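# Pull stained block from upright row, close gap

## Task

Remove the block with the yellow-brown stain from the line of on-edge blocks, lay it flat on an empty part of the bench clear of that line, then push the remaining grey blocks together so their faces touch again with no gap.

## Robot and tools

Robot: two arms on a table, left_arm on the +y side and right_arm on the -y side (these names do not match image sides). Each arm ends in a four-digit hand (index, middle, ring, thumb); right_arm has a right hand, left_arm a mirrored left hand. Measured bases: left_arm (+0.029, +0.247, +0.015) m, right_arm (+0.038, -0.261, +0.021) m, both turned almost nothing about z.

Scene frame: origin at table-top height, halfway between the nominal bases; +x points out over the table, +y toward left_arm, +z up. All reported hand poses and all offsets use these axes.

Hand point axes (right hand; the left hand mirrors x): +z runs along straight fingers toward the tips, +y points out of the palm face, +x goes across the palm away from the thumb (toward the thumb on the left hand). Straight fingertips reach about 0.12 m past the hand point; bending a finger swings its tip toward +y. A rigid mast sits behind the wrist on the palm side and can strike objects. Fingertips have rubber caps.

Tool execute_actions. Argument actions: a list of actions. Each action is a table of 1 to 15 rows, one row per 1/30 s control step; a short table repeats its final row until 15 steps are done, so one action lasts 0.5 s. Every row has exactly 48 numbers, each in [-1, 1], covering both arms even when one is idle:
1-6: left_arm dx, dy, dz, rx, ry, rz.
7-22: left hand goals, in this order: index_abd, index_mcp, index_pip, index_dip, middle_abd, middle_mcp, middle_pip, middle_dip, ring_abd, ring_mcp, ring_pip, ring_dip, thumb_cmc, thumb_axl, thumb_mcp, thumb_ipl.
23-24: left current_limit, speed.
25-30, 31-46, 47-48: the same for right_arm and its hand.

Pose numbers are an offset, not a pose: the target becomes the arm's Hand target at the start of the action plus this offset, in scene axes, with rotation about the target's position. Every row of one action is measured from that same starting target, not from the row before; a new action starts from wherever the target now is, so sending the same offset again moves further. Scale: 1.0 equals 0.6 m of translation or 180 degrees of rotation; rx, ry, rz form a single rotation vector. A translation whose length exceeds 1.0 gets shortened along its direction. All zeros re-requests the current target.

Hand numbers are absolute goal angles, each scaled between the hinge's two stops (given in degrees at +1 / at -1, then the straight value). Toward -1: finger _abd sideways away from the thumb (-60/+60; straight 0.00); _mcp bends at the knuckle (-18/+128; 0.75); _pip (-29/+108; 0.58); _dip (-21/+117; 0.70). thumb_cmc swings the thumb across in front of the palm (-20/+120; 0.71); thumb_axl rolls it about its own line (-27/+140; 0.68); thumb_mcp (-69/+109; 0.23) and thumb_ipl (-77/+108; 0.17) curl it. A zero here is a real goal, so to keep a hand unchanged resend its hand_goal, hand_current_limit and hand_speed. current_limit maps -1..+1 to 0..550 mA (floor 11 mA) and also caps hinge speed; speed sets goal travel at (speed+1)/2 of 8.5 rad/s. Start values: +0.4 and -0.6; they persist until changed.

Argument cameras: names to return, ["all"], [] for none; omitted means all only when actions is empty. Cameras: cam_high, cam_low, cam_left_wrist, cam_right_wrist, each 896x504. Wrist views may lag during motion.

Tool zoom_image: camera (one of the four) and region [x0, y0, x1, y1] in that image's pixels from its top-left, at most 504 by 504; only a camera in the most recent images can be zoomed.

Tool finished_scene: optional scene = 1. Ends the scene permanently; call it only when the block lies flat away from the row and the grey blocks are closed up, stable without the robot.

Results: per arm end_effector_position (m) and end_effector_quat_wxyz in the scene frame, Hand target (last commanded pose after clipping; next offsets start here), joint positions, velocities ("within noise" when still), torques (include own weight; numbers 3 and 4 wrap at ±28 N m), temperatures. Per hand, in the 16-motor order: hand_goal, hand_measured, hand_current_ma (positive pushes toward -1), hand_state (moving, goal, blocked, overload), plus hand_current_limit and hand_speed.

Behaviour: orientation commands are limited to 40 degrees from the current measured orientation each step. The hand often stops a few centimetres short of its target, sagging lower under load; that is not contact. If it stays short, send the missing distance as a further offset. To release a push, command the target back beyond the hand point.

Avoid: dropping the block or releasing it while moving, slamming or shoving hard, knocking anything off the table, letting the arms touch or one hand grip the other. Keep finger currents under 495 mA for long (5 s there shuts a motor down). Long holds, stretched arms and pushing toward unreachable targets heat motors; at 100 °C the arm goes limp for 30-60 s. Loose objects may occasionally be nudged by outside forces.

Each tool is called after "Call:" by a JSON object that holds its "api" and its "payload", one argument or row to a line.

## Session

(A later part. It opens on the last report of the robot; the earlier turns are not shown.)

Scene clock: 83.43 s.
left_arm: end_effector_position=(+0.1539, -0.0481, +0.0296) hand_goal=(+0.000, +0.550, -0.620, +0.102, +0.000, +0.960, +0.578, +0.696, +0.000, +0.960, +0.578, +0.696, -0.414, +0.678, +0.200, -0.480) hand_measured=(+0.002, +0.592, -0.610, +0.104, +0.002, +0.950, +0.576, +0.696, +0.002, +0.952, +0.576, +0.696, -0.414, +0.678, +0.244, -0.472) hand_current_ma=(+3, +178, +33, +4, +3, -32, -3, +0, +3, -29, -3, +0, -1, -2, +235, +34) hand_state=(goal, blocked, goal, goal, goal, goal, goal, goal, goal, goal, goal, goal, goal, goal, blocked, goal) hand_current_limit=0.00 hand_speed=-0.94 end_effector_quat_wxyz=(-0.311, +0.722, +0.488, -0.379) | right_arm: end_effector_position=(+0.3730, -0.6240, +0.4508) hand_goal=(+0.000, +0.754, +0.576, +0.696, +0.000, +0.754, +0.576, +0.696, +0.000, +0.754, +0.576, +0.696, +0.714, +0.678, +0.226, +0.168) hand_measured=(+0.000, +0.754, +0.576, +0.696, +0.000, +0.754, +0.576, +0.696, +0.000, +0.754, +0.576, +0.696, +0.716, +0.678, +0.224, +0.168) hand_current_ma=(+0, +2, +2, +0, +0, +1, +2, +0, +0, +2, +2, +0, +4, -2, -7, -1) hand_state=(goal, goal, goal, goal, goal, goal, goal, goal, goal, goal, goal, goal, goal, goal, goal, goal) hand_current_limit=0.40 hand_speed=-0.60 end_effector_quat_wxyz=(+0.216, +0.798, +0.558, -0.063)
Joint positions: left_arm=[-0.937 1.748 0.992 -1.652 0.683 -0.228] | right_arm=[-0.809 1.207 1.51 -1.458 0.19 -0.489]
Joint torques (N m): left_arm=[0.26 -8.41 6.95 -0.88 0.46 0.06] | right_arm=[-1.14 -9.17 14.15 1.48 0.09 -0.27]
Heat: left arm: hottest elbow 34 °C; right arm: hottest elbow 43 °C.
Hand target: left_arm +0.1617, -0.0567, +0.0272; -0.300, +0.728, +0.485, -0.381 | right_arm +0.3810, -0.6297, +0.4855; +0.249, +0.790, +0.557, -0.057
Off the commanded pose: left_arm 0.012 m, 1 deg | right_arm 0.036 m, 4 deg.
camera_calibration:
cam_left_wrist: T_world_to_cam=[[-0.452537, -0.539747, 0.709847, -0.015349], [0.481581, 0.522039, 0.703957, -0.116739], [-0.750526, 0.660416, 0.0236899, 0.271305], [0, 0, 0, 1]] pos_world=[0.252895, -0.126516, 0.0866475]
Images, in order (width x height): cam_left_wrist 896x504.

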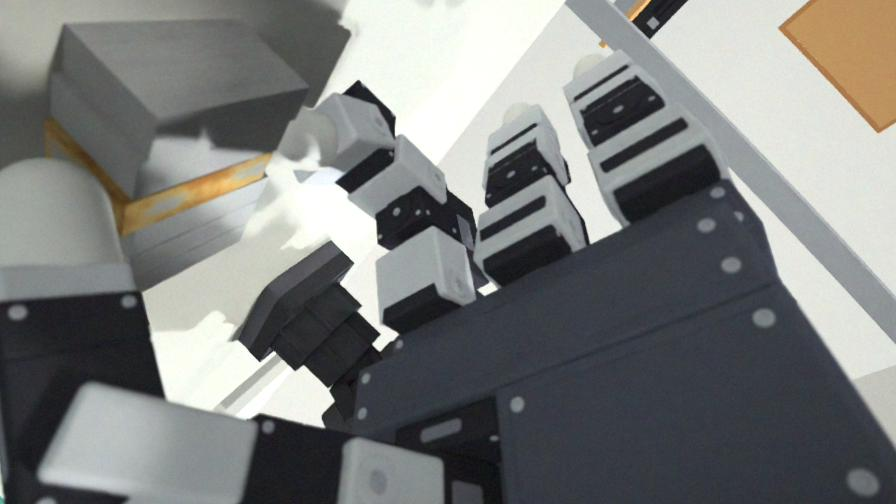

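Call:
{"api": "execute_actions", "payload": {
  "actions": [
    [[0,0,0.015,0,0,0,0,0.54,-0.62,0.101,0,0.959,0.577,0.696,0,0.959,0.577,0.696,-0.414,0.677,0.19,-0.481,0.0,-0.94,0,0,0,0,0,0,0,0.754,0.576,0.696,0,0.754,0.576,0.696,0,0.754,0.576,0.696,0.714,0.678,0.226,0.168,0.4,-0.6]],
    [[0,0,0.015,0,0,0,0,0.54,-0.62,0.101,0,0.959,0.577,0.696,0,0.959,0.577,0.696,-0.414,0.677,0.19,-0.481,0.0,-0.94,0,0,0,0,0,0,0,0.754,0.576,0.696,0,0.754,0.576,0.696,0,0.754,0.576,0.696,0.714,0.678,0.226,0.168,0.4,-0.6]]
  ],
  "cameras": ["cam_left_wrist", "cam_high"]
}}

Call:
{"api": "zoom_image", "payload": {
  "camera": "cam_left_wrist",
  "region": [0, 0, 350, 250]
}}

Scene clock: 86.87 s.
left_arm: end_effector_position=(+0.1537, -0.0479, +0.0352) hand_goal=(+0.000, +0.540, -0.620, +0.102, +0.000, +0.960, +0.578, +0.696, +0.000, +0.960, +0.578, +0.696, -0.414, +0.678, +0.190, -0.480) hand_measured=(+0.002, +0.588, -0.598, +0.108, +0.002, +0.950, +0.576, +0.696, +0.002, +0.952, +0.576, +0.696, -0.414, +0.678, +0.238, -0.466) hand_current_ma=(+3, +208, +78, +21, +3, -32, -3, +0, +3, -29, -3, +0, +1, -2, +250, +70) hand_state=(goal, blocked, blocked, goal, goal, goal, goal, goal, goal, goal, goal, goal, goal, goal, blocked, goal) hand_current_limit=0.00 hand_speed=-0.94 end_effector_quat_wxyz=(-0.311, +0.722, +0.488, -0.379) | right_arm: end_effector_position=(+0.3730, -0.6240, +0.4508) hand_goal=(+0.000, +0.754, +0.576, +0.696, +0.000, +0.754, +0.576, +0.696, +0.000, +0.754, +0.576, +0.696, +0.714, +0.678, +0.226, +0.168) hand_measured=(+0.000, +0.754, +0.576, +0.696, +0.000, +0.754, +0.576, +0.696, +0.000, +0.754, +0.576, +0.696, +0.716, +0.678, +0.224, +0.168) hand_current_ma=(+0, +2, +2, +0, +0, +1, +2, +0, +0, +2, +2, +0, +4, -2, -7, -1) hand_state=(goal, goal, goal, goal, goal, goal, goal, goal, goal, goal, goal, goal, goal, goal, goal, goal) hand_current_limit=0.40 hand_speed=-0.60 end_effector_quat_wxyz=(+0.216, +0.798, +0.558, -0.063)
Joint positions: left_arm=[-0.937 1.737 0.996 -1.668 0.683 -0.228] | right_arm=[-0.809 1.207 1.51 -1.458 0.19 -0.489]
Joint torques (N m): left_arm=[0.32 -10.05 7.88 -1.95 0.47 0.05] | right_arm=[-1.08 -9.17 14.13 1.48 0.09 -0.28]
Heat: left arm: hottest elbow 34 °C; right arm: hottest elbow 43 °C.
Hand target: left_arm +0.1617, -0.0568, +0.0453; -0.300, +0.728, +0.485, -0.381 | right_arm +0.3810, -0.6297, +0.4855; +0.249, +0.790, +0.557, -0.057
Off the commanded pose: left_arm 0.016 m, 1 deg | right_arm 0.036 m, 4 deg.
camera_calibration:
cam_left_wrist: T_world_to_cam=[[-0.452247, -0.53972, 0.710053, -0.019324], [0.482312, 0.521676, 0.703725, -0.120825], [-0.750232, 0.660725, 0.024387, 0.270792], [0, 0, 0, 1]] pos_world=[0.252693, -0.126317, 0.0921447]
Images, in order (width x height): cam_high 896x504, cam_left_wrist 896x504.

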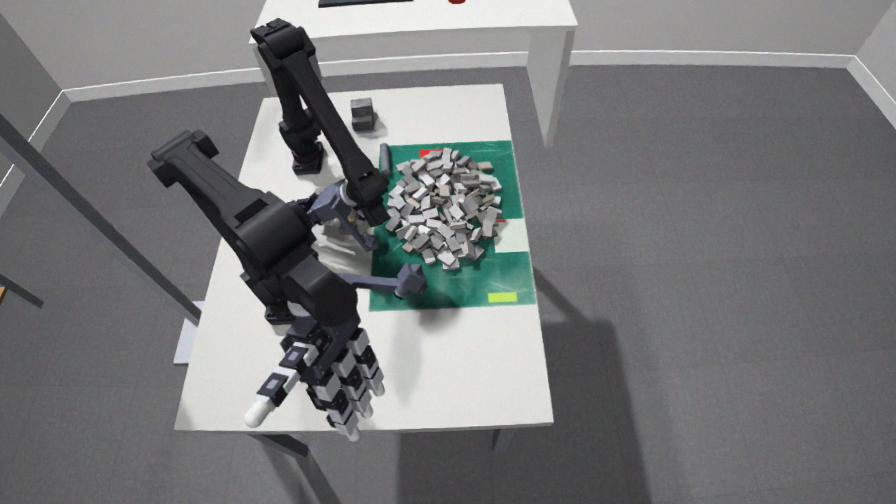

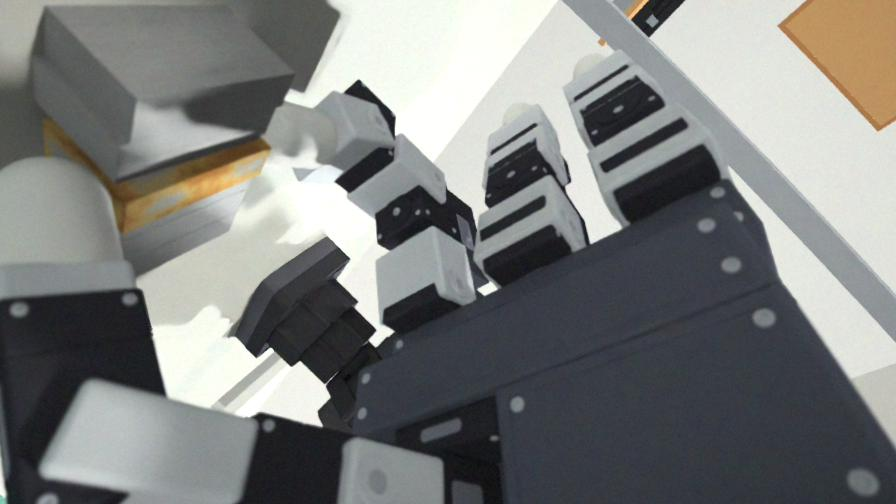

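Scaled by 1.440 from the camera's 896x504 image, which has a finer 1280x720 frame.

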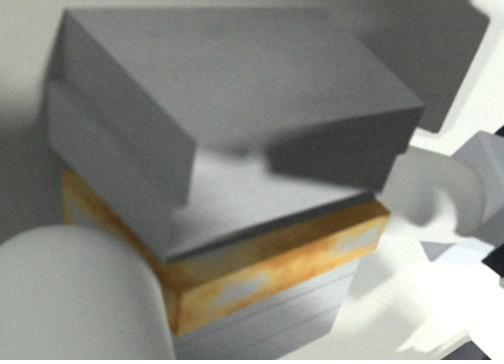

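Call:
{"api": "execute_actions", "payload": {
  "actions": [
    [[0,0,0.02,0,0,0,0,0.54,-0.62,0.101,0,0.959,0.577,0.696,0,0.959,0.577,0.696,-0.414,0.677,0.19,-0.481,0.0,-0.94,0,0,0,0,0,0,0,0.754,0.576,0.696,0,0.754,0.576,0.696,0,0.754,0.576,0.696,0.714,0.678,0.226,0.168,0.4,-0.6]],
    [[0,0,0.025,0,0,0,0,0.54,-0.62,0.101,0,0.959,0.577,0.696,0,0.959,0.577,0.696,-0.414,0.677,0.19,-0.481,0.0,-0.94,0,0,0,0,0,0,0,0.754,0.576,0.696,0,0.754,0.576,0.696,0,0.754,0.576,0.696,0.714,0.678,0.226,0.168,0.4,-0.6]],
    [[0,0,0.03,0,0,0,0,0.54,-0.62,0.101,0,0.959,0.577,0.696,0,0.959,0.577,0.696,-0.414,0.677,0.19,-0.481,0.0,-0.94,0,0,0,0,0,0,0,0.754,0.576,0.696,0,0.754,0.576,0.696,0,0.754,0.576,0.696,0.714,0.678,0.226,0.168,0.4,-0.6]]
  ],
  "cameras": ["cam_left_wrist", "cam_high"]
}}

Call:
{"api": "zoom_image", "payload": {
  "camera": "cam_left_wrist",
  "region": [0, 0, 350, 250]
}}

Scene clock: 89.37 s.
left_arm: end_effector_position=(+0.1590, -0.0514, +0.0816) hand_goal=(+0.000, +0.540, -0.620, +0.102, +0.000, +0.960, +0.578, +0.696, +0.000, +0.960, +0.578, +0.696, -0.414, +0.678, +0.190, -0.480) hand_measured=(+0.002, +0.588, -0.598, +0.108, +0.002, +0.950, +0.576, +0.696, +0.002, +0.952, +0.576, +0.696, -0.412, +0.678, +0.236, -0.466) hand_current_ma=(+3, +208, +81, +21, +3, -32, -3, +0, +3, -29, -3, +0, +7, -1, +245, +72) hand_state=(goal, blocked, blocked, goal, goal, goal, goal, goal, goal, goal, goal, goal, goal, goal, blocked, goal) hand_current_limit=0.00 hand_speed=-0.94 end_effector_quat_wxyz=(-0.264, +0.736, +0.503, -0.369) | right_arm: end_effector_position=(+0.3730, -0.6240, +0.4508) hand_goal=(+0.000, +0.754, +0.576, +0.696, +0.000, +0.754, +0.576, +0.696, +0.000, +0.754, +0.576, +0.696, +0.714, +0.678, +0.226, +0.168) hand_measured=(+0.000, +0.754, +0.576, +0.696, +0.000, +0.754, +0.576, +0.696, +0.000, +0.754, +0.576, +0.696, +0.716, +0.678, +0.224, +0.168) hand_current_ma=(+0, +2, +2, +0, +0, +1, +2, +0, +0, +2, +2, +0, +4, -2, -7, -1) hand_state=(goal, goal, goal, goal, goal, goal, goal, goal, goal, goal, goal, goal, goal, goal, goal, goal) hand_current_limit=0.40 hand_speed=-0.60 end_effector_quat_wxyz=(+0.216, +0.798, +0.558, -0.063)
Joint positions: left_arm=[-0.94 1.587 0.998 -1.687 0.689 -0.292] | right_arm=[-0.809 1.207 1.51 -1.458 0.19 -0.489]
Joint torques (N m): left_arm=[-0.73 -8.53 8.44 -1.7 0.64 -0.16] | right_arm=[-1.14 -9.17 14.13 1.5 0.09 -0.27]
Heat: left arm: hottest elbow 34 °C; right arm: hottest elbow 44 °C.
Hand target: left_arm +0.1617, -0.0566, +0.0902; -0.301, +0.728, +0.485, -0.381 | right_arm +0.3810, -0.6297, +0.4855; +0.249, +0.790, +0.557, -0.057
Off the commanded pose: left_arm 0.010 m, 5 deg | right_arm 0.036 m, 4 deg.
joint sent to its limit (left arm) — joint 4 (wrist pitch), lower limit. The joint targets are off in orientation, not in position.
camera_calibration:
cam_left_wrist: T_world_to_cam=[[-0.489573, -0.517797, 0.701572, -0.0439681], [0.405074, 0.577444, 0.708854, -0.139523], [-0.772161, 0.631225, -0.072955, 0.285861], [0, 0, 0, 1]] pos_world=[0.255722, -0.122642, 0.150603]
Images, in order (width x height): cam_high 896x504, cam_left_wrist 896x504.

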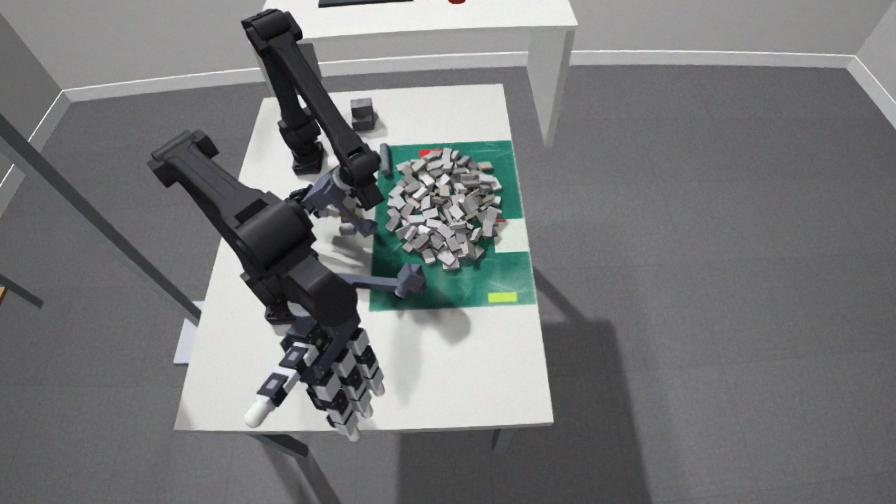

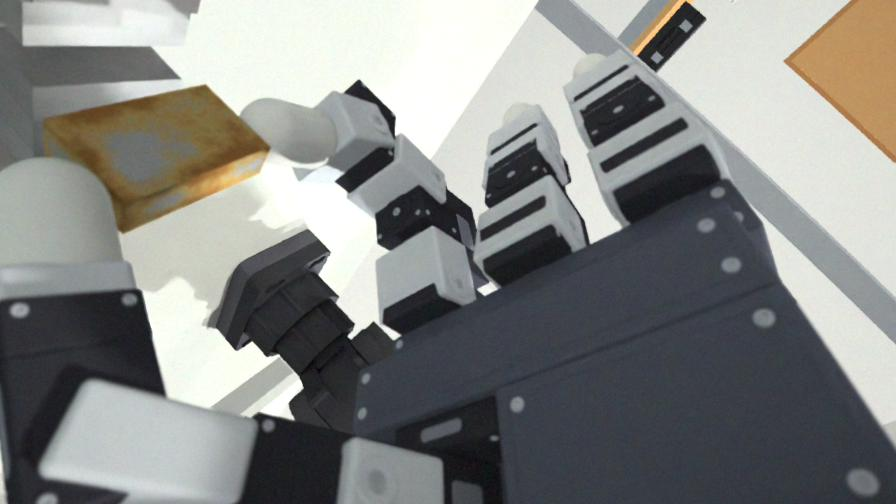

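Scaled by 1.440 from the camera's 896x504 image, which has a finer 1280x720 frame.

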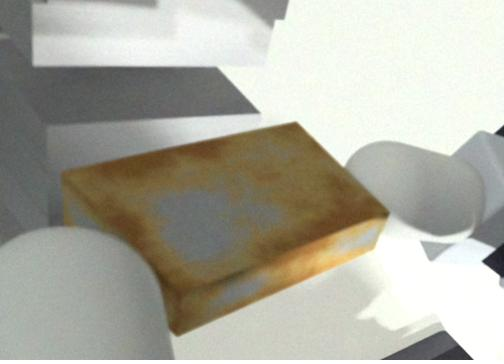

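Call:
{"api": "execute_actions", "payload": {
  "actions": [
    [[0,0.05,0.0583,-0.0217,-0.0136,0.0589,0,0.54,-0.62,0.101,0,0.959,0.577,0.696,0,0.959,0.577,0.696,-0.414,0.677,0.19,-0.481,0.0,-0.94,0,0,0,0,0,0,0,0.754,0.576,0.696,0,0.754,0.576,0.696,0,0.754,0.576,0.696,0.714,0.678,0.226,0.168,0.4,-0.6]],
    [[0.0167,0.1167,0.0333,-0.0217,-0.0136,0.0589,0,0.54,-0.62,0.101,0,0.959,0.577,0.696,0,0.959,0.577,0.696,-0.414,0.677,0.19,-0.481,0.0,-0.94,0,0,0,0,0,0,0,0.754,0.576,0.696,0,0.754,0.576,0.696,0,0.754,0.576,0.696,0.714,0.678,0.226,0.168,0.4,-0.6]],
    [[0.05,0.1333,0,-0.0217,-0.0136,0.0589,0,0.54,-0.62,0.101,0,0.959,0.577,0.696,0,0.959,0.577,0.696,-0.414,0.677,0.19,-0.481,0.0,-0.94,0,0,0,0,0,0,0,0.754,0.576,0.696,0,0.754,0.576,0.696,0,0.754,0.576,0.696,0.714,0.678,0.226,0.168,0.4,-0.6]],
    [[0.0667,0.1333,0,-0.0217,-0.0136,0.0589,0,0.54,-0.62,0.101,0,0.959,0.577,0.696,0,0.959,0.577,0.696,-0.414,0.677,0.19,-0.481,0.0,-0.94,0,0,0,0,0,0,0,0.754,0.576,0.696,0,0.754,0.576,0.696,0,0.754,0.576,0.696,0.714,0.678,0.226,0.168,0.4,-0.6]]
  ],
  "cameras": ["cam_left_wrist", "cam_high"]
}}

Scene clock: 101.13 s.
left_arm: end_effector_position=(+0.2388, +0.2013, +0.1395) hand_goal=(+0.000, +0.540, -0.620, +0.102, +0.000, +0.960, +0.578, +0.696, +0.000, +0.960, +0.578, +0.696, -0.414, +0.678, +0.190, -0.480) hand_measured=(+0.002, +0.588, -0.594, +0.108, +0.002, +0.950, +0.576, +0.696, +0.002, +0.952, +0.576, +0.696, -0.406, +0.680, +0.234, -0.464) hand_current_ma=(+3, +208, +93, +22, +3, -32, -3, +0, +3, -29, -3, +0, +27, +6, +230, +73) hand_state=(goal, blocked, blocked, goal, goal, goal, goal, goal, goal, goal, goal, goal, goal, goal, blocked, goal) hand_current_limit=0.00 hand_speed=-0.94 end_effector_quat_wxyz=(+0.050, +0.542, +0.773, -0.324) | right_arm: end_effector_position=(+0.3730, -0.6240, +0.4508) hand_goal=(+0.000, +0.754, +0.576, +0.696, +0.000, +0.754, +0.576, +0.696, +0.000, +0.754, +0.576, +0.696, +0.714, +0.678, +0.226, +0.168) hand_measured=(+0.000, +0.754, +0.576, +0.696, +0.000, +0.754, +0.576, +0.696, +0.000, +0.754, +0.576, +0.696, +0.716, +0.678, +0.224, +0.168) hand_current_ma=(+0, +2, +2, +0, +0, +1, +2, +0, +0, +2, +2, +0, +4, -2, -7, -1) hand_state=(goal, goal, goal, goal, goal, goal, goal, goal, goal, goal, goal, goal, goal, goal, goal, goal) hand_current_limit=0.40 hand_speed=-0.60 end_effector_quat_wxyz=(+0.216, +0.798, +0.558, -0.063)
Joint positions: left_arm=[0.069 0.938 0.675 -1.695 0.56 -0.153] | right_arm=[-0.809 1.207 1.51 -1.458 0.19 -0.489]
Joint torques (N m): left_arm=[0.44 -1.26 9.33 -0.87 0.5 0.13] | right_arm=[-1.14 -9.11 14.13 1.5 0.09 -0.28]
Heat: left arm: hottest elbow 34 °C; right arm: hottest elbow 45 °C.
Hand target: left_arm +0.2418, +0.2033, +0.1452; -0.002, +0.566, +0.683, -0.462 | right_arm +0.3810, -0.6297, +0.4855; +0.249, +0.790, +0.557, -0.057
Off the commanded pose: left_arm 0.007 m, 20 deg | right_arm 0.036 m, 4 deg.
joint sent to its limit (left arm) — joint 4 (wrist pitch), lower limit. The joint targets are off in orientation, not in position.
camera_calibration:
cam_left_wrist: T_world_to_cam=[[-0.209724, -0.744411, 0.633931, 0.0735689], [-0.430801, 0.652377, 0.62355, -0.162351], [-0.87774, -0.142325, -0.457512, 0.426809], [0, 0, 0, 1]] pos_world=[0.320115, 0.221425, 0.249867]
Images, in order (width x height): cam_high 896x504, cam_left_wrist 896x504.

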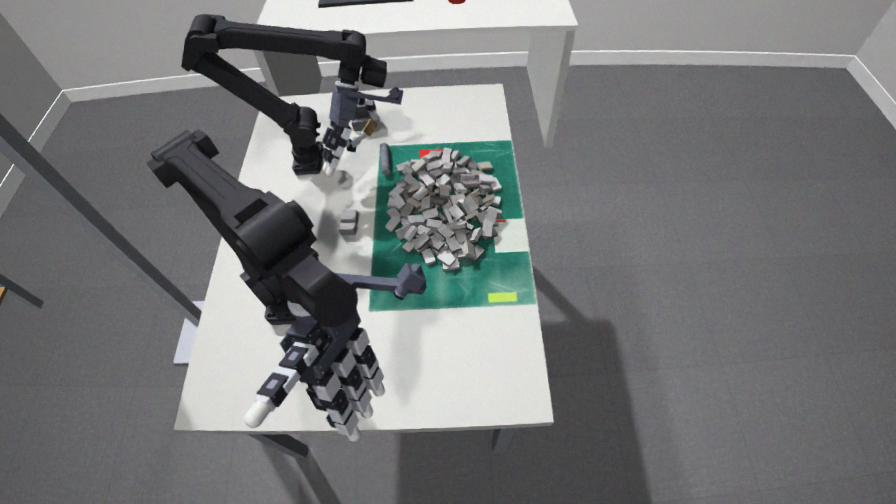

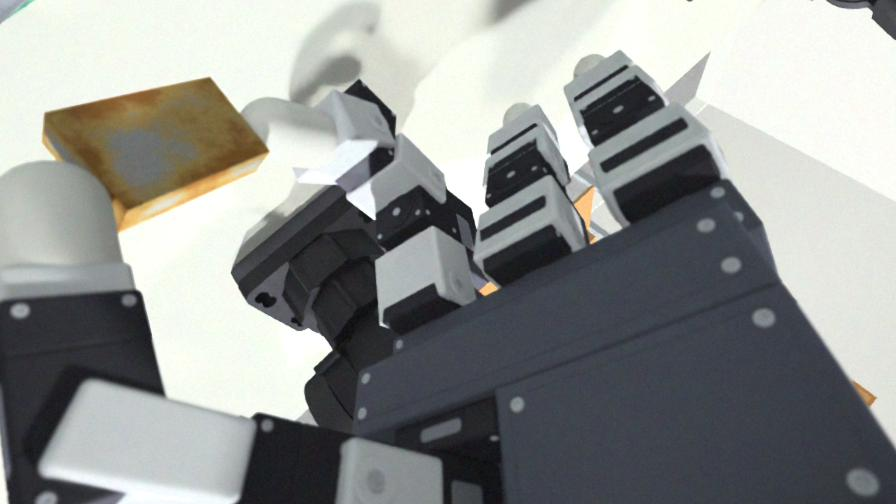

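Call:
{"api": "zoom_image", "payload": {
  "camera": "cam_high",
  "region": [310, 140, 400, 250]
}}

Call:
{"api": "execute_actions", "payload": {
  "actions": [
    [[0.06,0.12,-0.01,-0.0217,-0.0136,0.0589,0,0.54,-0.62,0.101,0,0.959,0.577,0.696,0,0.959,0.577,0.696,-0.414,0.677,0.19,-0.481,0.0,-0.94,0,0,0,0,0,0,0,0.754,0.576,0.696,0,0.754,0.576,0.696,0,0.754,0.576,0.696,0.714,0.678,0.226,0.168,0.4,-0.6]],
    [[0.06,0.12,-0.02,-0.0217,-0.0136,0.0589,0,0.54,-0.62,0.101,0,0.959,0.577,0.696,0,0.959,0.577,0.696,-0.414,0.677,0.19,-0.481,0.0,-0.94,0,0,0,0,0,0,0,0.754,0.576,0.696,0,0.754,0.576,0.696,0,0.754,0.576,0.696,0.714,0.678,0.226,0.168,0.4,-0.6]],
    [[0.0537,0.11,-0.02,-0.0217,-0.0136,0.0589,0,0.54,-0.62,0.101,0,0.959,0.577,0.696,0,0.959,0.577,0.696,-0.414,0.677,0.19,-0.481,0.0,-0.94,0,0,0,0,0,0,0,0.754,0.576,0.696,0,0.754,0.576,0.696,0,0.754,0.576,0.696,0.714,0.678,0.226,0.168,0.4,-0.6]]
  ],
  "cameras": ["cam_left_wrist", "cam_high", "cam_low"]
}}

Scaled by 4.582 from the camera's 896x504 image, which has a finer 1280x720 frame.

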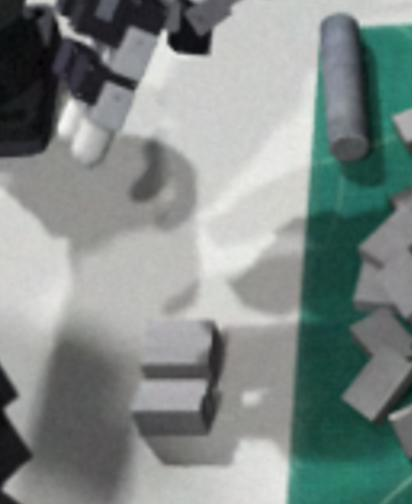

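Scene clock: 103.67 s.
left_arm: end_effector_position=(+0.3329, +0.4043, +0.1056) hand_goal=(+0.000, +0.540, -0.620, +0.102, +0.000, +0.960, +0.578, +0.696, +0.000, +0.960, +0.578, +0.696, -0.414, +0.678, +0.190, -0.480) hand_measured=(+0.002, +0.588, -0.594, +0.108, +0.002, +0.950, +0.576, +0.696, +0.002, +0.952, +0.576, +0.696, -0.404, +0.680, +0.234, -0.464) hand_current_ma=(+3, +208, +94, +22, +3, -32, -3, +0, +3, -28, -3, +0, +38, +8, +226, +76) hand_state=(goal, blocked, blocked, goal, goal, goal, goal, goal, goal, goal, goal, goal, goal, goal, blocked, goal) hand_current_limit=0.00 hand_speed=-0.94 end_effector_quat_wxyz=(+0.234, +0.357, +0.817, -0.388) | right_arm: end_effector_position=(+0.3730, -0.6240, +0.4508) hand_goal=(+0.000, +0.754, +0.576, +0.696, +0.000, +0.754, +0.576, +0.696, +0.000, +0.754, +0.576, +0.696, +0.714, +0.678, +0.226, +0.168) hand_measured=(+0.000, +0.754, +0.576, +0.696, +0.000, +0.754, +0.576, +0.696, +0.000, +0.754, +0.576, +0.696, +0.716, +0.678, +0.224, +0.168) hand_current_ma=(+0, +2, +2, +0, +0, +1, +2, +0, +0, +2, +2, +0, +4, -2, -7, -1) hand_state=(goal, goal, goal, goal, goal, goal, goal, goal, goal, goal, goal, goal, goal, goal, goal, goal) hand_current_limit=0.40 hand_speed=-0.60 end_effector_quat_wxyz=(+0.216, +0.798, +0.558, -0.063)
Joint positions: left_arm=[0.802 1.522 0.945 -1.706 0.676 0.328] | right_arm=[-0.809 1.207 1.51 -1.458 0.19 -0.489]
Joint torques (N m): left_arm=[-0.85 -7.71 9.46 -1.01 0.73 0.2] | right_arm=[-1.14 -9.17 14.13 1.48 0.09 -0.27]
Heat: left arm: hottest elbow 34 °C; right arm: hottest elbow 46 °C.
Hand target: left_arm +0.3460, +0.4133, +0.1152; +0.224, +0.383, +0.760, -0.475 | right_arm +0.3810, -0.6297, +0.4855; +0.249, +0.790, +0.557, -0.057
Off the commanded pose: left_arm 0.019 m, 12 deg | right_arm 0.036 m, 4 deg.
joint read past its limit (left arm) — joint 4 (wrist pitch), lower limit.
joint sent to its limit (left arm) — joint 4 (wrist pitch), lower limit. The joint targets are off in orientation, not in position.
camera_calibration:
cam_left_wrist: T_world_to_cam=[[0.0270881, -0.569896, 0.82127, 0.0966719], [-0.752846, 0.528866, 0.391822, -0.0514481], [-0.65764, -0.628903, -0.414718, 0.641624], [0, 0, 0, 1]] pos_world=[0.380606, 0.485821, 0.206858]
Images, in order (width x height): cam_high 896x504, cam_low 896x504, cam_left_wrist 896x504.

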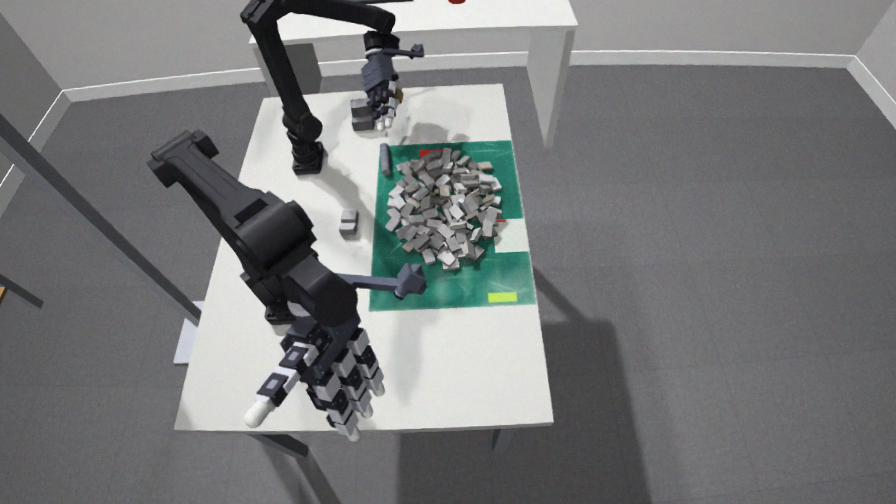

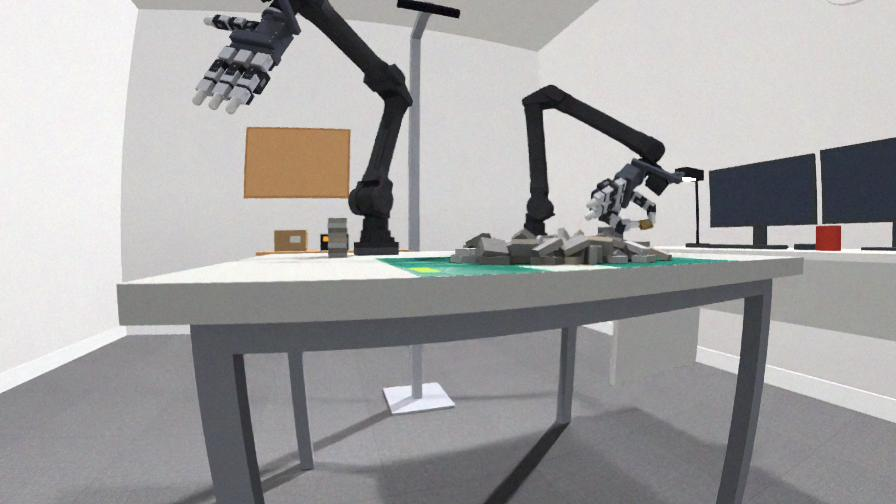

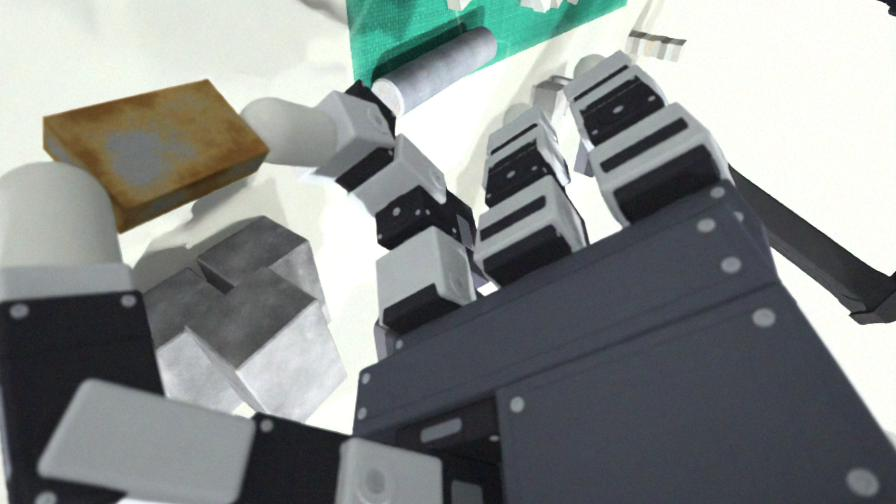

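Call:
{"api": "zoom_image", "payload": {
  "camera": "cam_low",
  "region": [560, 140, 700, 280]
}}

Call:
{"api": "zoom_image", "payload": {
  "camera": "cam_high",
  "region": [330, 70, 430, 150]
}}

Scaled by 3.600 from the camera's 896x504 image, which has a finer 1280x720 frame.

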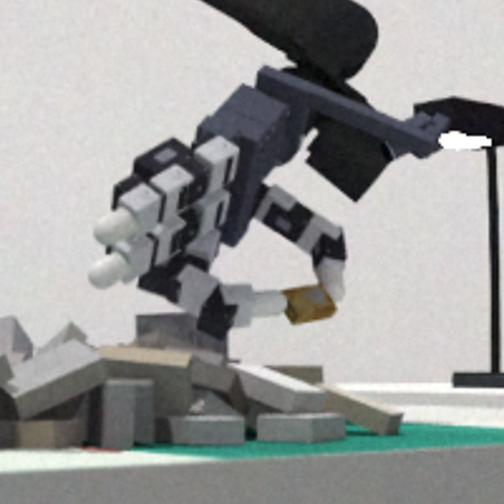

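Scaled by 5.040 from the camera's 896x504 image, which has a finer 1280x720 frame.

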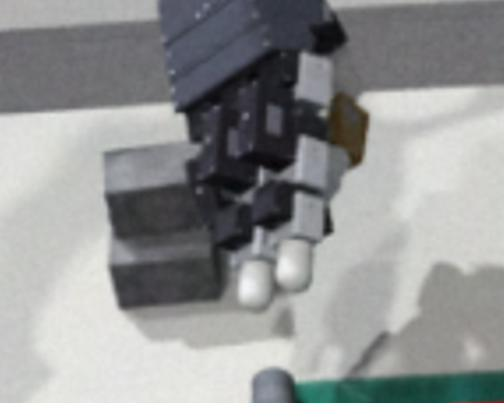

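Call:
{"api": "execute_actions", "payload": {
  "actions": [
    [[0.075,0,-0.02,0,0,0,0,0.54,-0.62,0.101,0,0.959,0.577,0.696,0,0.959,0.577,0.696,-0.414,0.677,0.19,-0.481,0.0,-0.94,0,0,0,0,0,0,0,0.754,0.576,0.696,0,0.754,0.576,0.696,0,0.754,0.576,0.696,0.714,0.678,0.226,0.168,0.4,-0.6]],
    [[0,-0.01,-0.05,0,0,0,0,0.54,-0.62,0.101,0,0.959,0.577,0.696,0,0.959,0.577,0.696,-0.414,0.677,0.19,-0.481,0.0,-0.94,0,0,0,0,0,0,0,0.754,0.576,0.696,0,0.754,0.576,0.696,0,0.754,0.576,0.696,0.714,0.678,0.226,0.168,0.4,-0.6]]
  ],
  "cameras": ["cam_left_wrist", "cam_high", "cam_low"]
}}

Call:
{"api": "zoom_image", "payload": {
  "camera": "cam_low",
  "region": [560, 140, 700, 280]
}}

Call:
{"api": "zoom_image", "payload": {
  "camera": "cam_high",
  "region": [330, 70, 430, 150]
}}

Scene clock: 106.87 s.
left_arm: end_effector_position=(+0.3792, +0.3997, +0.0655) hand_goal=(+0.000, +0.540, -0.620, +0.102, +0.000, +0.960, +0.578, +0.696, +0.000, +0.960, +0.578, +0.696, -0.414, +0.678, +0.190, -0.480) hand_measured=(+0.002, +0.588, -0.594, +0.108, +0.002, +0.950, +0.576, +0.696, +0.002, +0.952, +0.576, +0.696, -0.402, +0.682, +0.234, -0.464) hand_current_ma=(+3, +208, +94, +22, +3, -32, -3, +0, +3, -28, -3, +0, +44, +11, +226, +76) hand_state=(goal, blocked, blocked, goal, goal, goal, goal, goal, goal, goal, goal, goal, goal, goal, blocked, goal) hand_current_limit=0.00 hand_speed=-0.94 end_effector_quat_wxyz=(+0.226, +0.363, +0.789, -0.441) | right_arm: end_effector_position=(+0.3730, -0.6240, +0.4508) hand_goal=(+0.000, +0.754, +0.576, +0.696, +0.000, +0.754, +0.576, +0.696, +0.000, +0.754, +0.576, +0.696, +0.714, +0.678, +0.226, +0.168) hand_measured=(+0.000, +0.754, +0.576, +0.696, +0.000, +0.754, +0.576, +0.696, +0.000, +0.754, +0.576, +0.696, +0.716, +0.678, +0.224, +0.168) hand_current_ma=(+0, +2, +2, +0, +0, +1, +2, +0, +0, +2, +2, +0, +4, -2, -7, -1) hand_state=(goal, goal, goal, goal, goal, goal, goal, goal, goal, goal, goal, goal, goal, goal, goal, goal) hand_current_limit=0.40 hand_speed=-0.60 end_effector_quat_wxyz=(+0.216, +0.798, +0.558, -0.063)
Joint positions: left_arm=[0.721 1.742 1.054 -1.706 0.725 0.355] | right_arm=[-0.809 1.207 1.51 -1.458 0.19 -0.489]
Joint torques (N m): left_arm=[-0.62 -9.88 8.14 -1.16 0.56 0.16] | right_arm=[-1.08 -9.17 14.13 1.48 0.09 -0.27]
Heat: left arm: hottest elbow 34 °C; right arm: hottest elbow 46 °C.
Hand target: left_arm +0.3910, +0.4072, +0.0732; +0.224, +0.383, +0.760, -0.475 | right_arm +0.3810, -0.6297, +0.4855; +0.249, +0.790, +0.557, -0.057
Off the commanded pose: left_arm 0.016 m, 6 deg | right_arm 0.036 m, 4 deg.
joint read past its limit (left arm) — joint 4 (wrist pitch), lower limit.
joint sent to its limit (left arm) — joint 4 (wrist pitch), lower limit. The joint targets are off in orientation, not in position.
camera_calibration:
cam_left_wrist: T_world_to_cam=[[0.0214399, -0.486285, 0.873537, 0.0910921], [-0.705925, 0.611352, 0.357657, -0.047002], [-0.707962, -0.62432, -0.330173, 0.664338], [0, 0, 0, 1]] pos_world=[0.435193, 0.487791, 0.156585]
Images, in order (width x height): cam_high 896x504, cam_low 896x504, cam_left_wrist 896x504.

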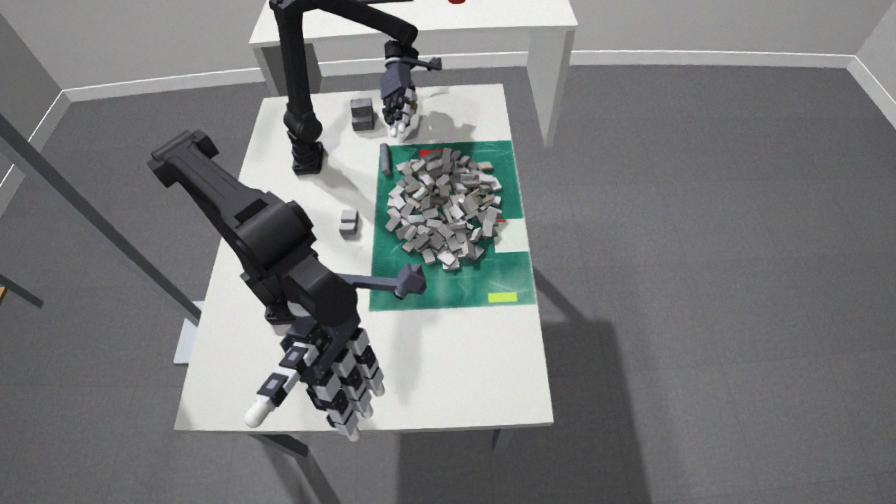

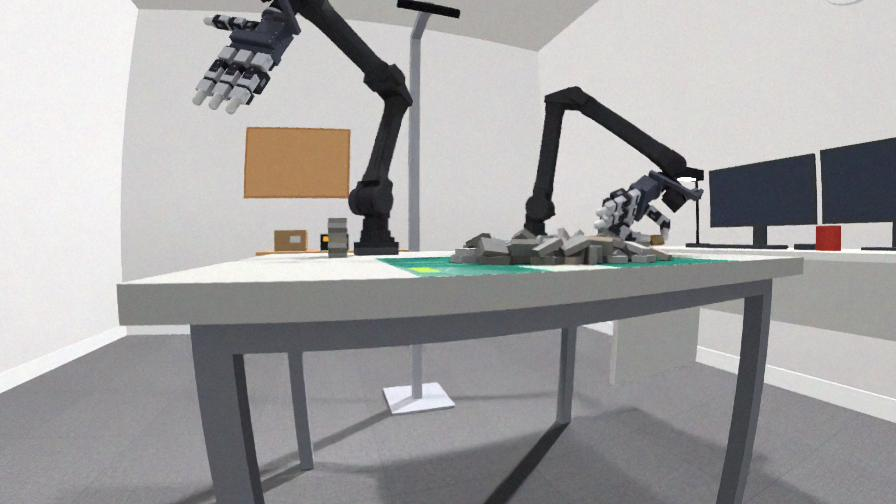

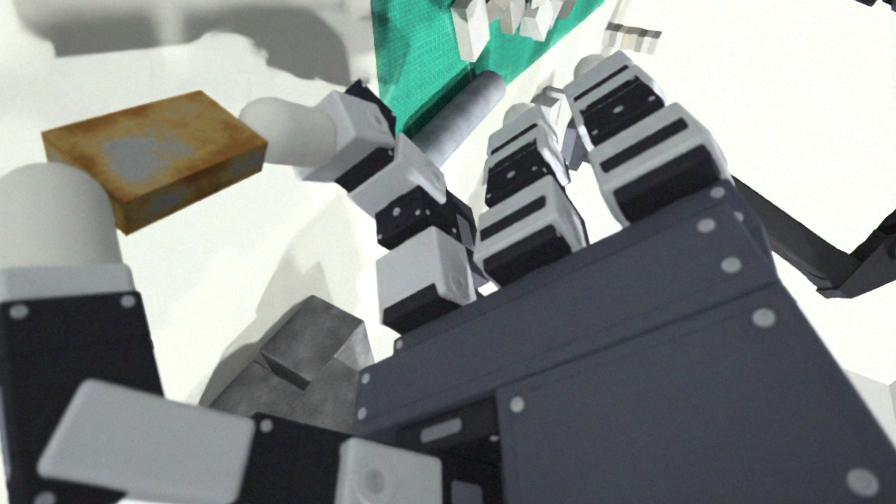

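Scaled by 3.600 from the camera's 896x504 image, which has a finer 1280x720 frame.

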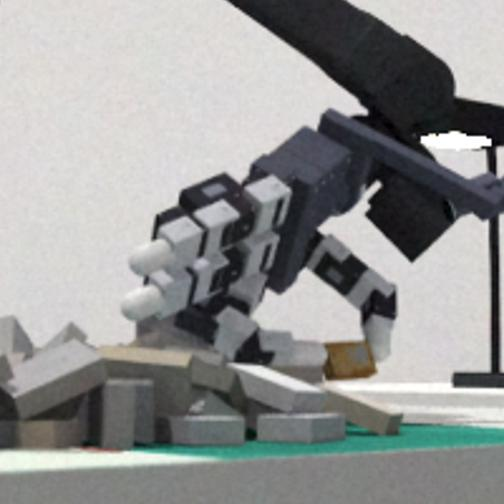

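Scaled by 5.040 from the camera's 896x504 image, which has a finer 1280x720 frame.

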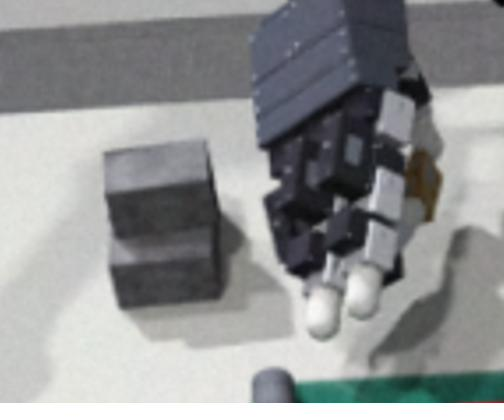

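Call:
{"api": "execute_actions", "payload": {
  "actions": [
    [[0,0,-0.03,0,0,0,0,0.54,-0.62,0.101,0,0.959,0.577,0.696,0,0.959,0.577,0.696,-0.414,0.677,0.19,-0.481,0.0,-0.94,0,0,0,0,0,0,0,0.754,0.576,0.696,0,0.754,0.576,0.696,0,0.754,0.576,0.696,0.714,0.678,0.226,0.168,0.4,-0.6]],
    [[0,0,-0.008,0,0,0,0,0.54,-0.62,0.101,0,0.959,0.577,0.696,0,0.959,0.577,0.696,-0.414,0.677,0.19,-0.481,0.0,-0.94,0,0,0,0,0,0,0,0.754,0.576,0.696,0,0.754,0.576,0.696,0,0.754,0.576,0.696,0.714,0.678,0.226,0.168,0.4,-0.6]]
  ],
  "cameras": ["cam_left_wrist", "cam_low"]
}}

Call:
{"api": "zoom_image", "payload": {
  "camera": "cam_low",
  "region": [560, 140, 700, 280]
}}

Call:
{"api": "zoom_image", "payload": {
  "camera": "cam_left_wrist",
  "region": [0, 0, 350, 250]
}}

Scene clock: 110.37 s.
left_arm: end_effector_position=(+0.3804, +0.3986, +0.0477) hand_goal=(+0.000, +0.540, -0.620, +0.102, +0.000, +0.960, +0.578, +0.696, +0.000, +0.960, +0.578, +0.696, -0.414, +0.678, +0.190, -0.480) hand_measured=(+0.002, +0.588, -0.594, +0.108, +0.002, +0.950, +0.576, +0.696, +0.002, +0.952, +0.576, +0.696, -0.402, +0.682, +0.234, -0.464) hand_current_ma=(+3, +208, +94, +22, +3, -32, -3, +0, +3, -28, -3, +0, +44, +11, +226, +76) hand_state=(goal, blocked, blocked, goal, goal, goal, goal, goal, goal, goal, goal, goal, goal, goal, blocked, goal) hand_current_limit=0.00 hand_speed=-0.94 end_effector_quat_wxyz=(+0.223, +0.370, +0.778, -0.456) | right_arm: end_effector_position=(+0.3730, -0.6240, +0.4508) hand_goal=(+0.000, +0.754, +0.576, +0.696, +0.000, +0.754, +0.576, +0.696, +0.000, +0.754, +0.576, +0.696, +0.714, +0.678, +0.226, +0.168) hand_measured=(+0.000, +0.754, +0.576, +0.696, +0.000, +0.754, +0.576, +0.696, +0.000, +0.754, +0.576, +0.696, +0.716, +0.678, +0.224, +0.168) hand_current_ma=(+0, +2, +2, +0, +0, +1, +2, +0, +0, +2, +2, +0, +4, -2, -7, -1) hand_state=(goal, goal, goal, goal, goal, goal, goal, goal, goal, goal, goal, goal, goal, goal, goal, goal) hand_current_limit=0.40 hand_speed=-0.60 end_effector_quat_wxyz=(+0.216, +0.798, +0.558, -0.063)
Joint positions: left_arm=[0.721 1.804 1.065 -1.706 0.715 0.398] | right_arm=[-0.809 1.207 1.51 -1.458 0.19 -0.489]
Joint torques (N m): left_arm=[-0.15 -9.47 7.94 -1.24 0.5 0.13] | right_arm=[-1.14 -9.17 14.15 1.5 0.09 -0.27]
Heat: left arm: hottest elbow 34 °C; right arm: hottest elbow 46 °C.
Hand target: left_arm +0.3910, +0.4073, +0.0504; +0.224, +0.383, +0.760, -0.475 | right_arm +0.3810, -0.6297, +0.4855; +0.249, +0.790, +0.557, -0.057
Off the commanded pose: left_arm 0.014 m, 3 deg | right_arm 0.036 m, 4 deg.
joint read past its limit (left arm) — joint 4 (wrist pitch), lower limit.
joint sent to its limit (left arm) — joint 4 (wrist pitch), lower limit. The joint targets are off in orientation, not in position.
camera_calibration:
cam_left_wrist: T_world_to_cam=[[0.0124452, -0.461583, 0.88701, 0.098984], [-0.686392, 0.641124, 0.343259, -0.0577891], [-0.727126, -0.613108, -0.308847, 0.66037], [0, 0, 0, 1]] pos_world=[0.439274, 0.487617, 0.13599]
Images, in order (width x height): cam_low 896x504, cam_left_wrist 896x504.

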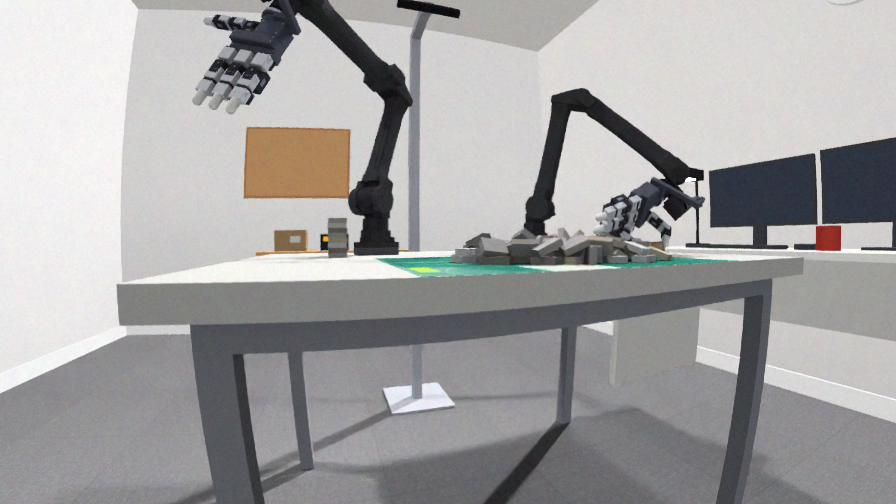

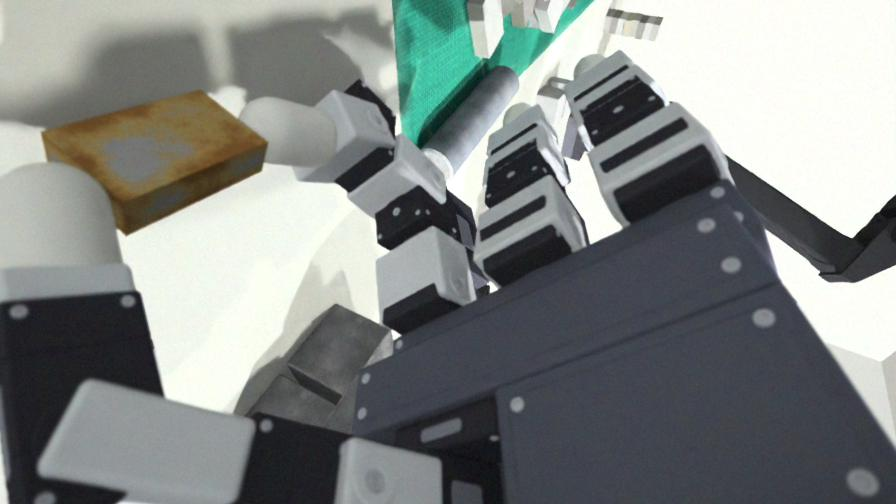

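Scaled by 3.600 from the camera's 896x504 image, which has a finer 1280x720 frame.

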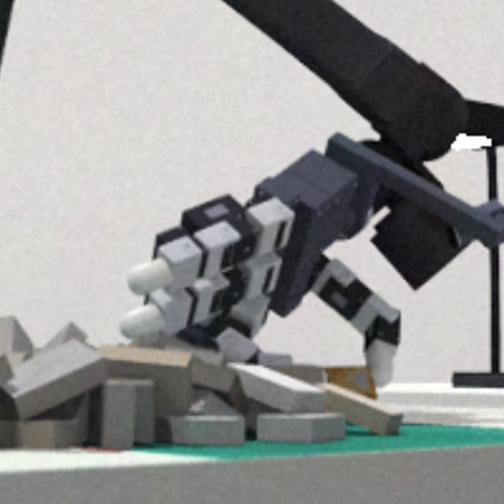

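Scaled by 1.440 from the camera's 896x504 image, which has a finer 1280x720 frame.

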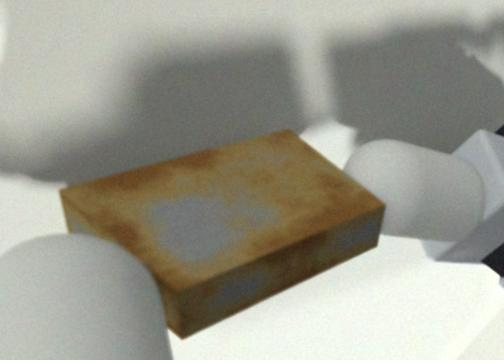

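Call:
{"api": "execute_actions", "payload": {
  "actions": [
    [[0,0,-0.01,0,0,0,0,0.54,-0.62,0.101,0,0.959,0.577,0.696,0,0.959,0.577,0.696,-0.414,0.677,0.19,-0.481,0.0,-0.94,0,0,0,0,0,0,0,0.754,0.576,0.696,0,0.754,0.576,0.696,0,0.754,0.576,0.696,0.714,0.678,0.226,0.168,0.4,-0.6]]
  ],
  "cameras": ["cam_left_wrist"]
}}

Call:
{"api": "zoom_image", "payload": {
  "camera": "cam_left_wrist",
  "region": [0, 0, 350, 250]
}}

Scene clock: 111.63 s.
left_arm: end_effector_position=(+0.3810, +0.3990, +0.0455) hand_goal=(+0.000, +0.540, -0.620, +0.102, +0.000, +0.960, +0.578, +0.696, +0.000, +0.960, +0.578, +0.696, -0.414, +0.678, +0.190, -0.480) hand_measured=(-0.010, +0.588, -0.594, +0.108, +0.002, +0.950, +0.576, +0.696, +0.002, +0.952, +0.576, +0.696, -0.402, +0.682, +0.232, -0.464) hand_current_ma=(-28, +209, +94, +22, +3, -32, -3, +0, +3, -28, -3, +0, +44, +11, +222, +76) hand_state=(goal, blocked, blocked, goal, goal, goal, goal, goal, goal, goal, goal, goal, goal, goal, blocked, goal) hand_current_limit=0.00 hand_speed=-0.94 end_effector_quat_wxyz=(+0.223, +0.371, +0.777, -0.458) | right_arm: end_effector_position=(+0.3730, -0.6240, +0.4508) hand_goal=(+0.000, +0.754, +0.576, +0.696, +0.000, +0.754, +0.576, +0.696, +0.000, +0.754, +0.576, +0.696, +0.714, +0.678, +0.226, +0.168) hand_measured=(+0.000, +0.754, +0.576, +0.696, +0.000, +0.754, +0.576, +0.696, +0.000, +0.754, +0.576, +0.696, +0.716, +0.678, +0.224, +0.168) hand_current_ma=(+0, +2, +2, +0, +0, +1, +2, +0, +0, +2, +2, +0, +4, -2, -7, -1) hand_state=(goal, goal, goal, goal, goal, goal, goal, goal, goal, goal, goal, goal, goal, goal, goal, goal) hand_current_limit=0.40 hand_speed=-0.60 end_effector_quat_wxyz=(+0.216, +0.798, +0.558, -0.063)
Joint positions: left_arm=[0.721 1.813 1.069 -1.707 0.713 0.402] | right_arm=[-0.809 1.207 1.51 -1.458 0.19 -0.489]
Joint torques (N m): left_arm=[-0.09 -8.7 7.9 -1.21 0.45 0.22] | right_arm=[-1.14 -9.17 14.13 1.5 0.09 -0.28]
Heat: left arm: hottest elbow 34 °C; right arm: hottest elbow 46 °C.
Hand target: left_arm +0.3909, +0.4072, +0.0443; +0.224, +0.383, +0.760, -0.475 | right_arm +0.3810, -0.6297, +0.4855; +0.249, +0.790, +0.557, -0.057
Off the commanded pose: left_arm 0.013 m, 3 deg | right_arm 0.036 m, 4 deg.
joint read past its limit (left arm) — joint 4 (wrist pitch), lower limit.
joint sent to its limit (left arm) — joint 4 (wrist pitch), lower limit. The joint targets are off in orientation, not in position.
camera_calibration:
cam_left_wrist: T_world_to_cam=[[0.0120312, -0.458894, 0.888409, 0.100109], [-0.683869, 0.644417, 0.342125, -0.0591162], [-0.729506, -0.611672, -0.30607, 0.660605], [0, 0, 0, 1]] pos_world=[0.440283, 0.488109, 0.133479]
Images, in order (width x height): cam_left_wrist 896x504.

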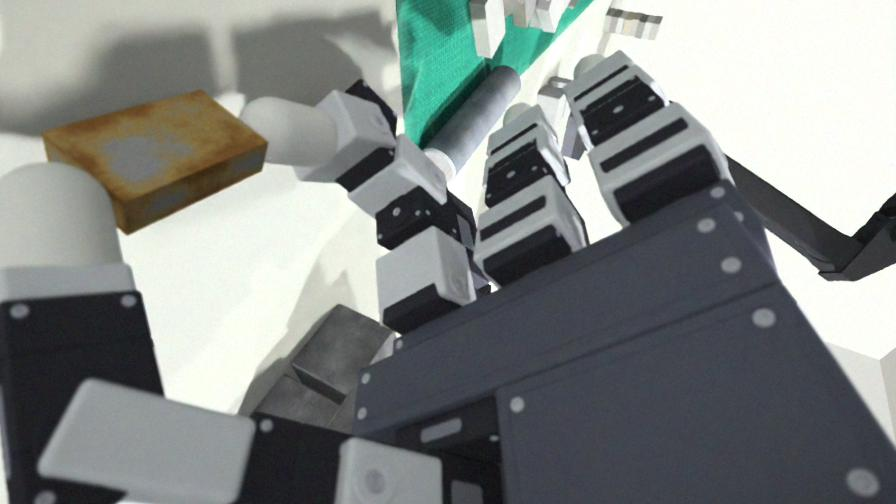

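Scaled by 1.440 from the camera's 896x504 image, which has a finer 1280x720 frame.

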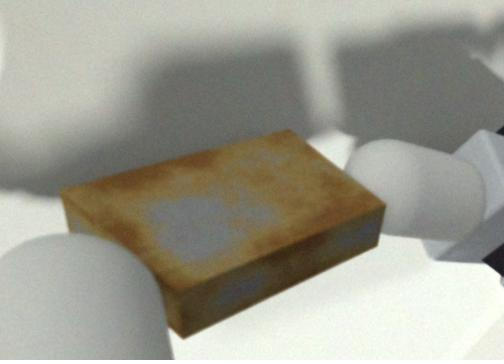

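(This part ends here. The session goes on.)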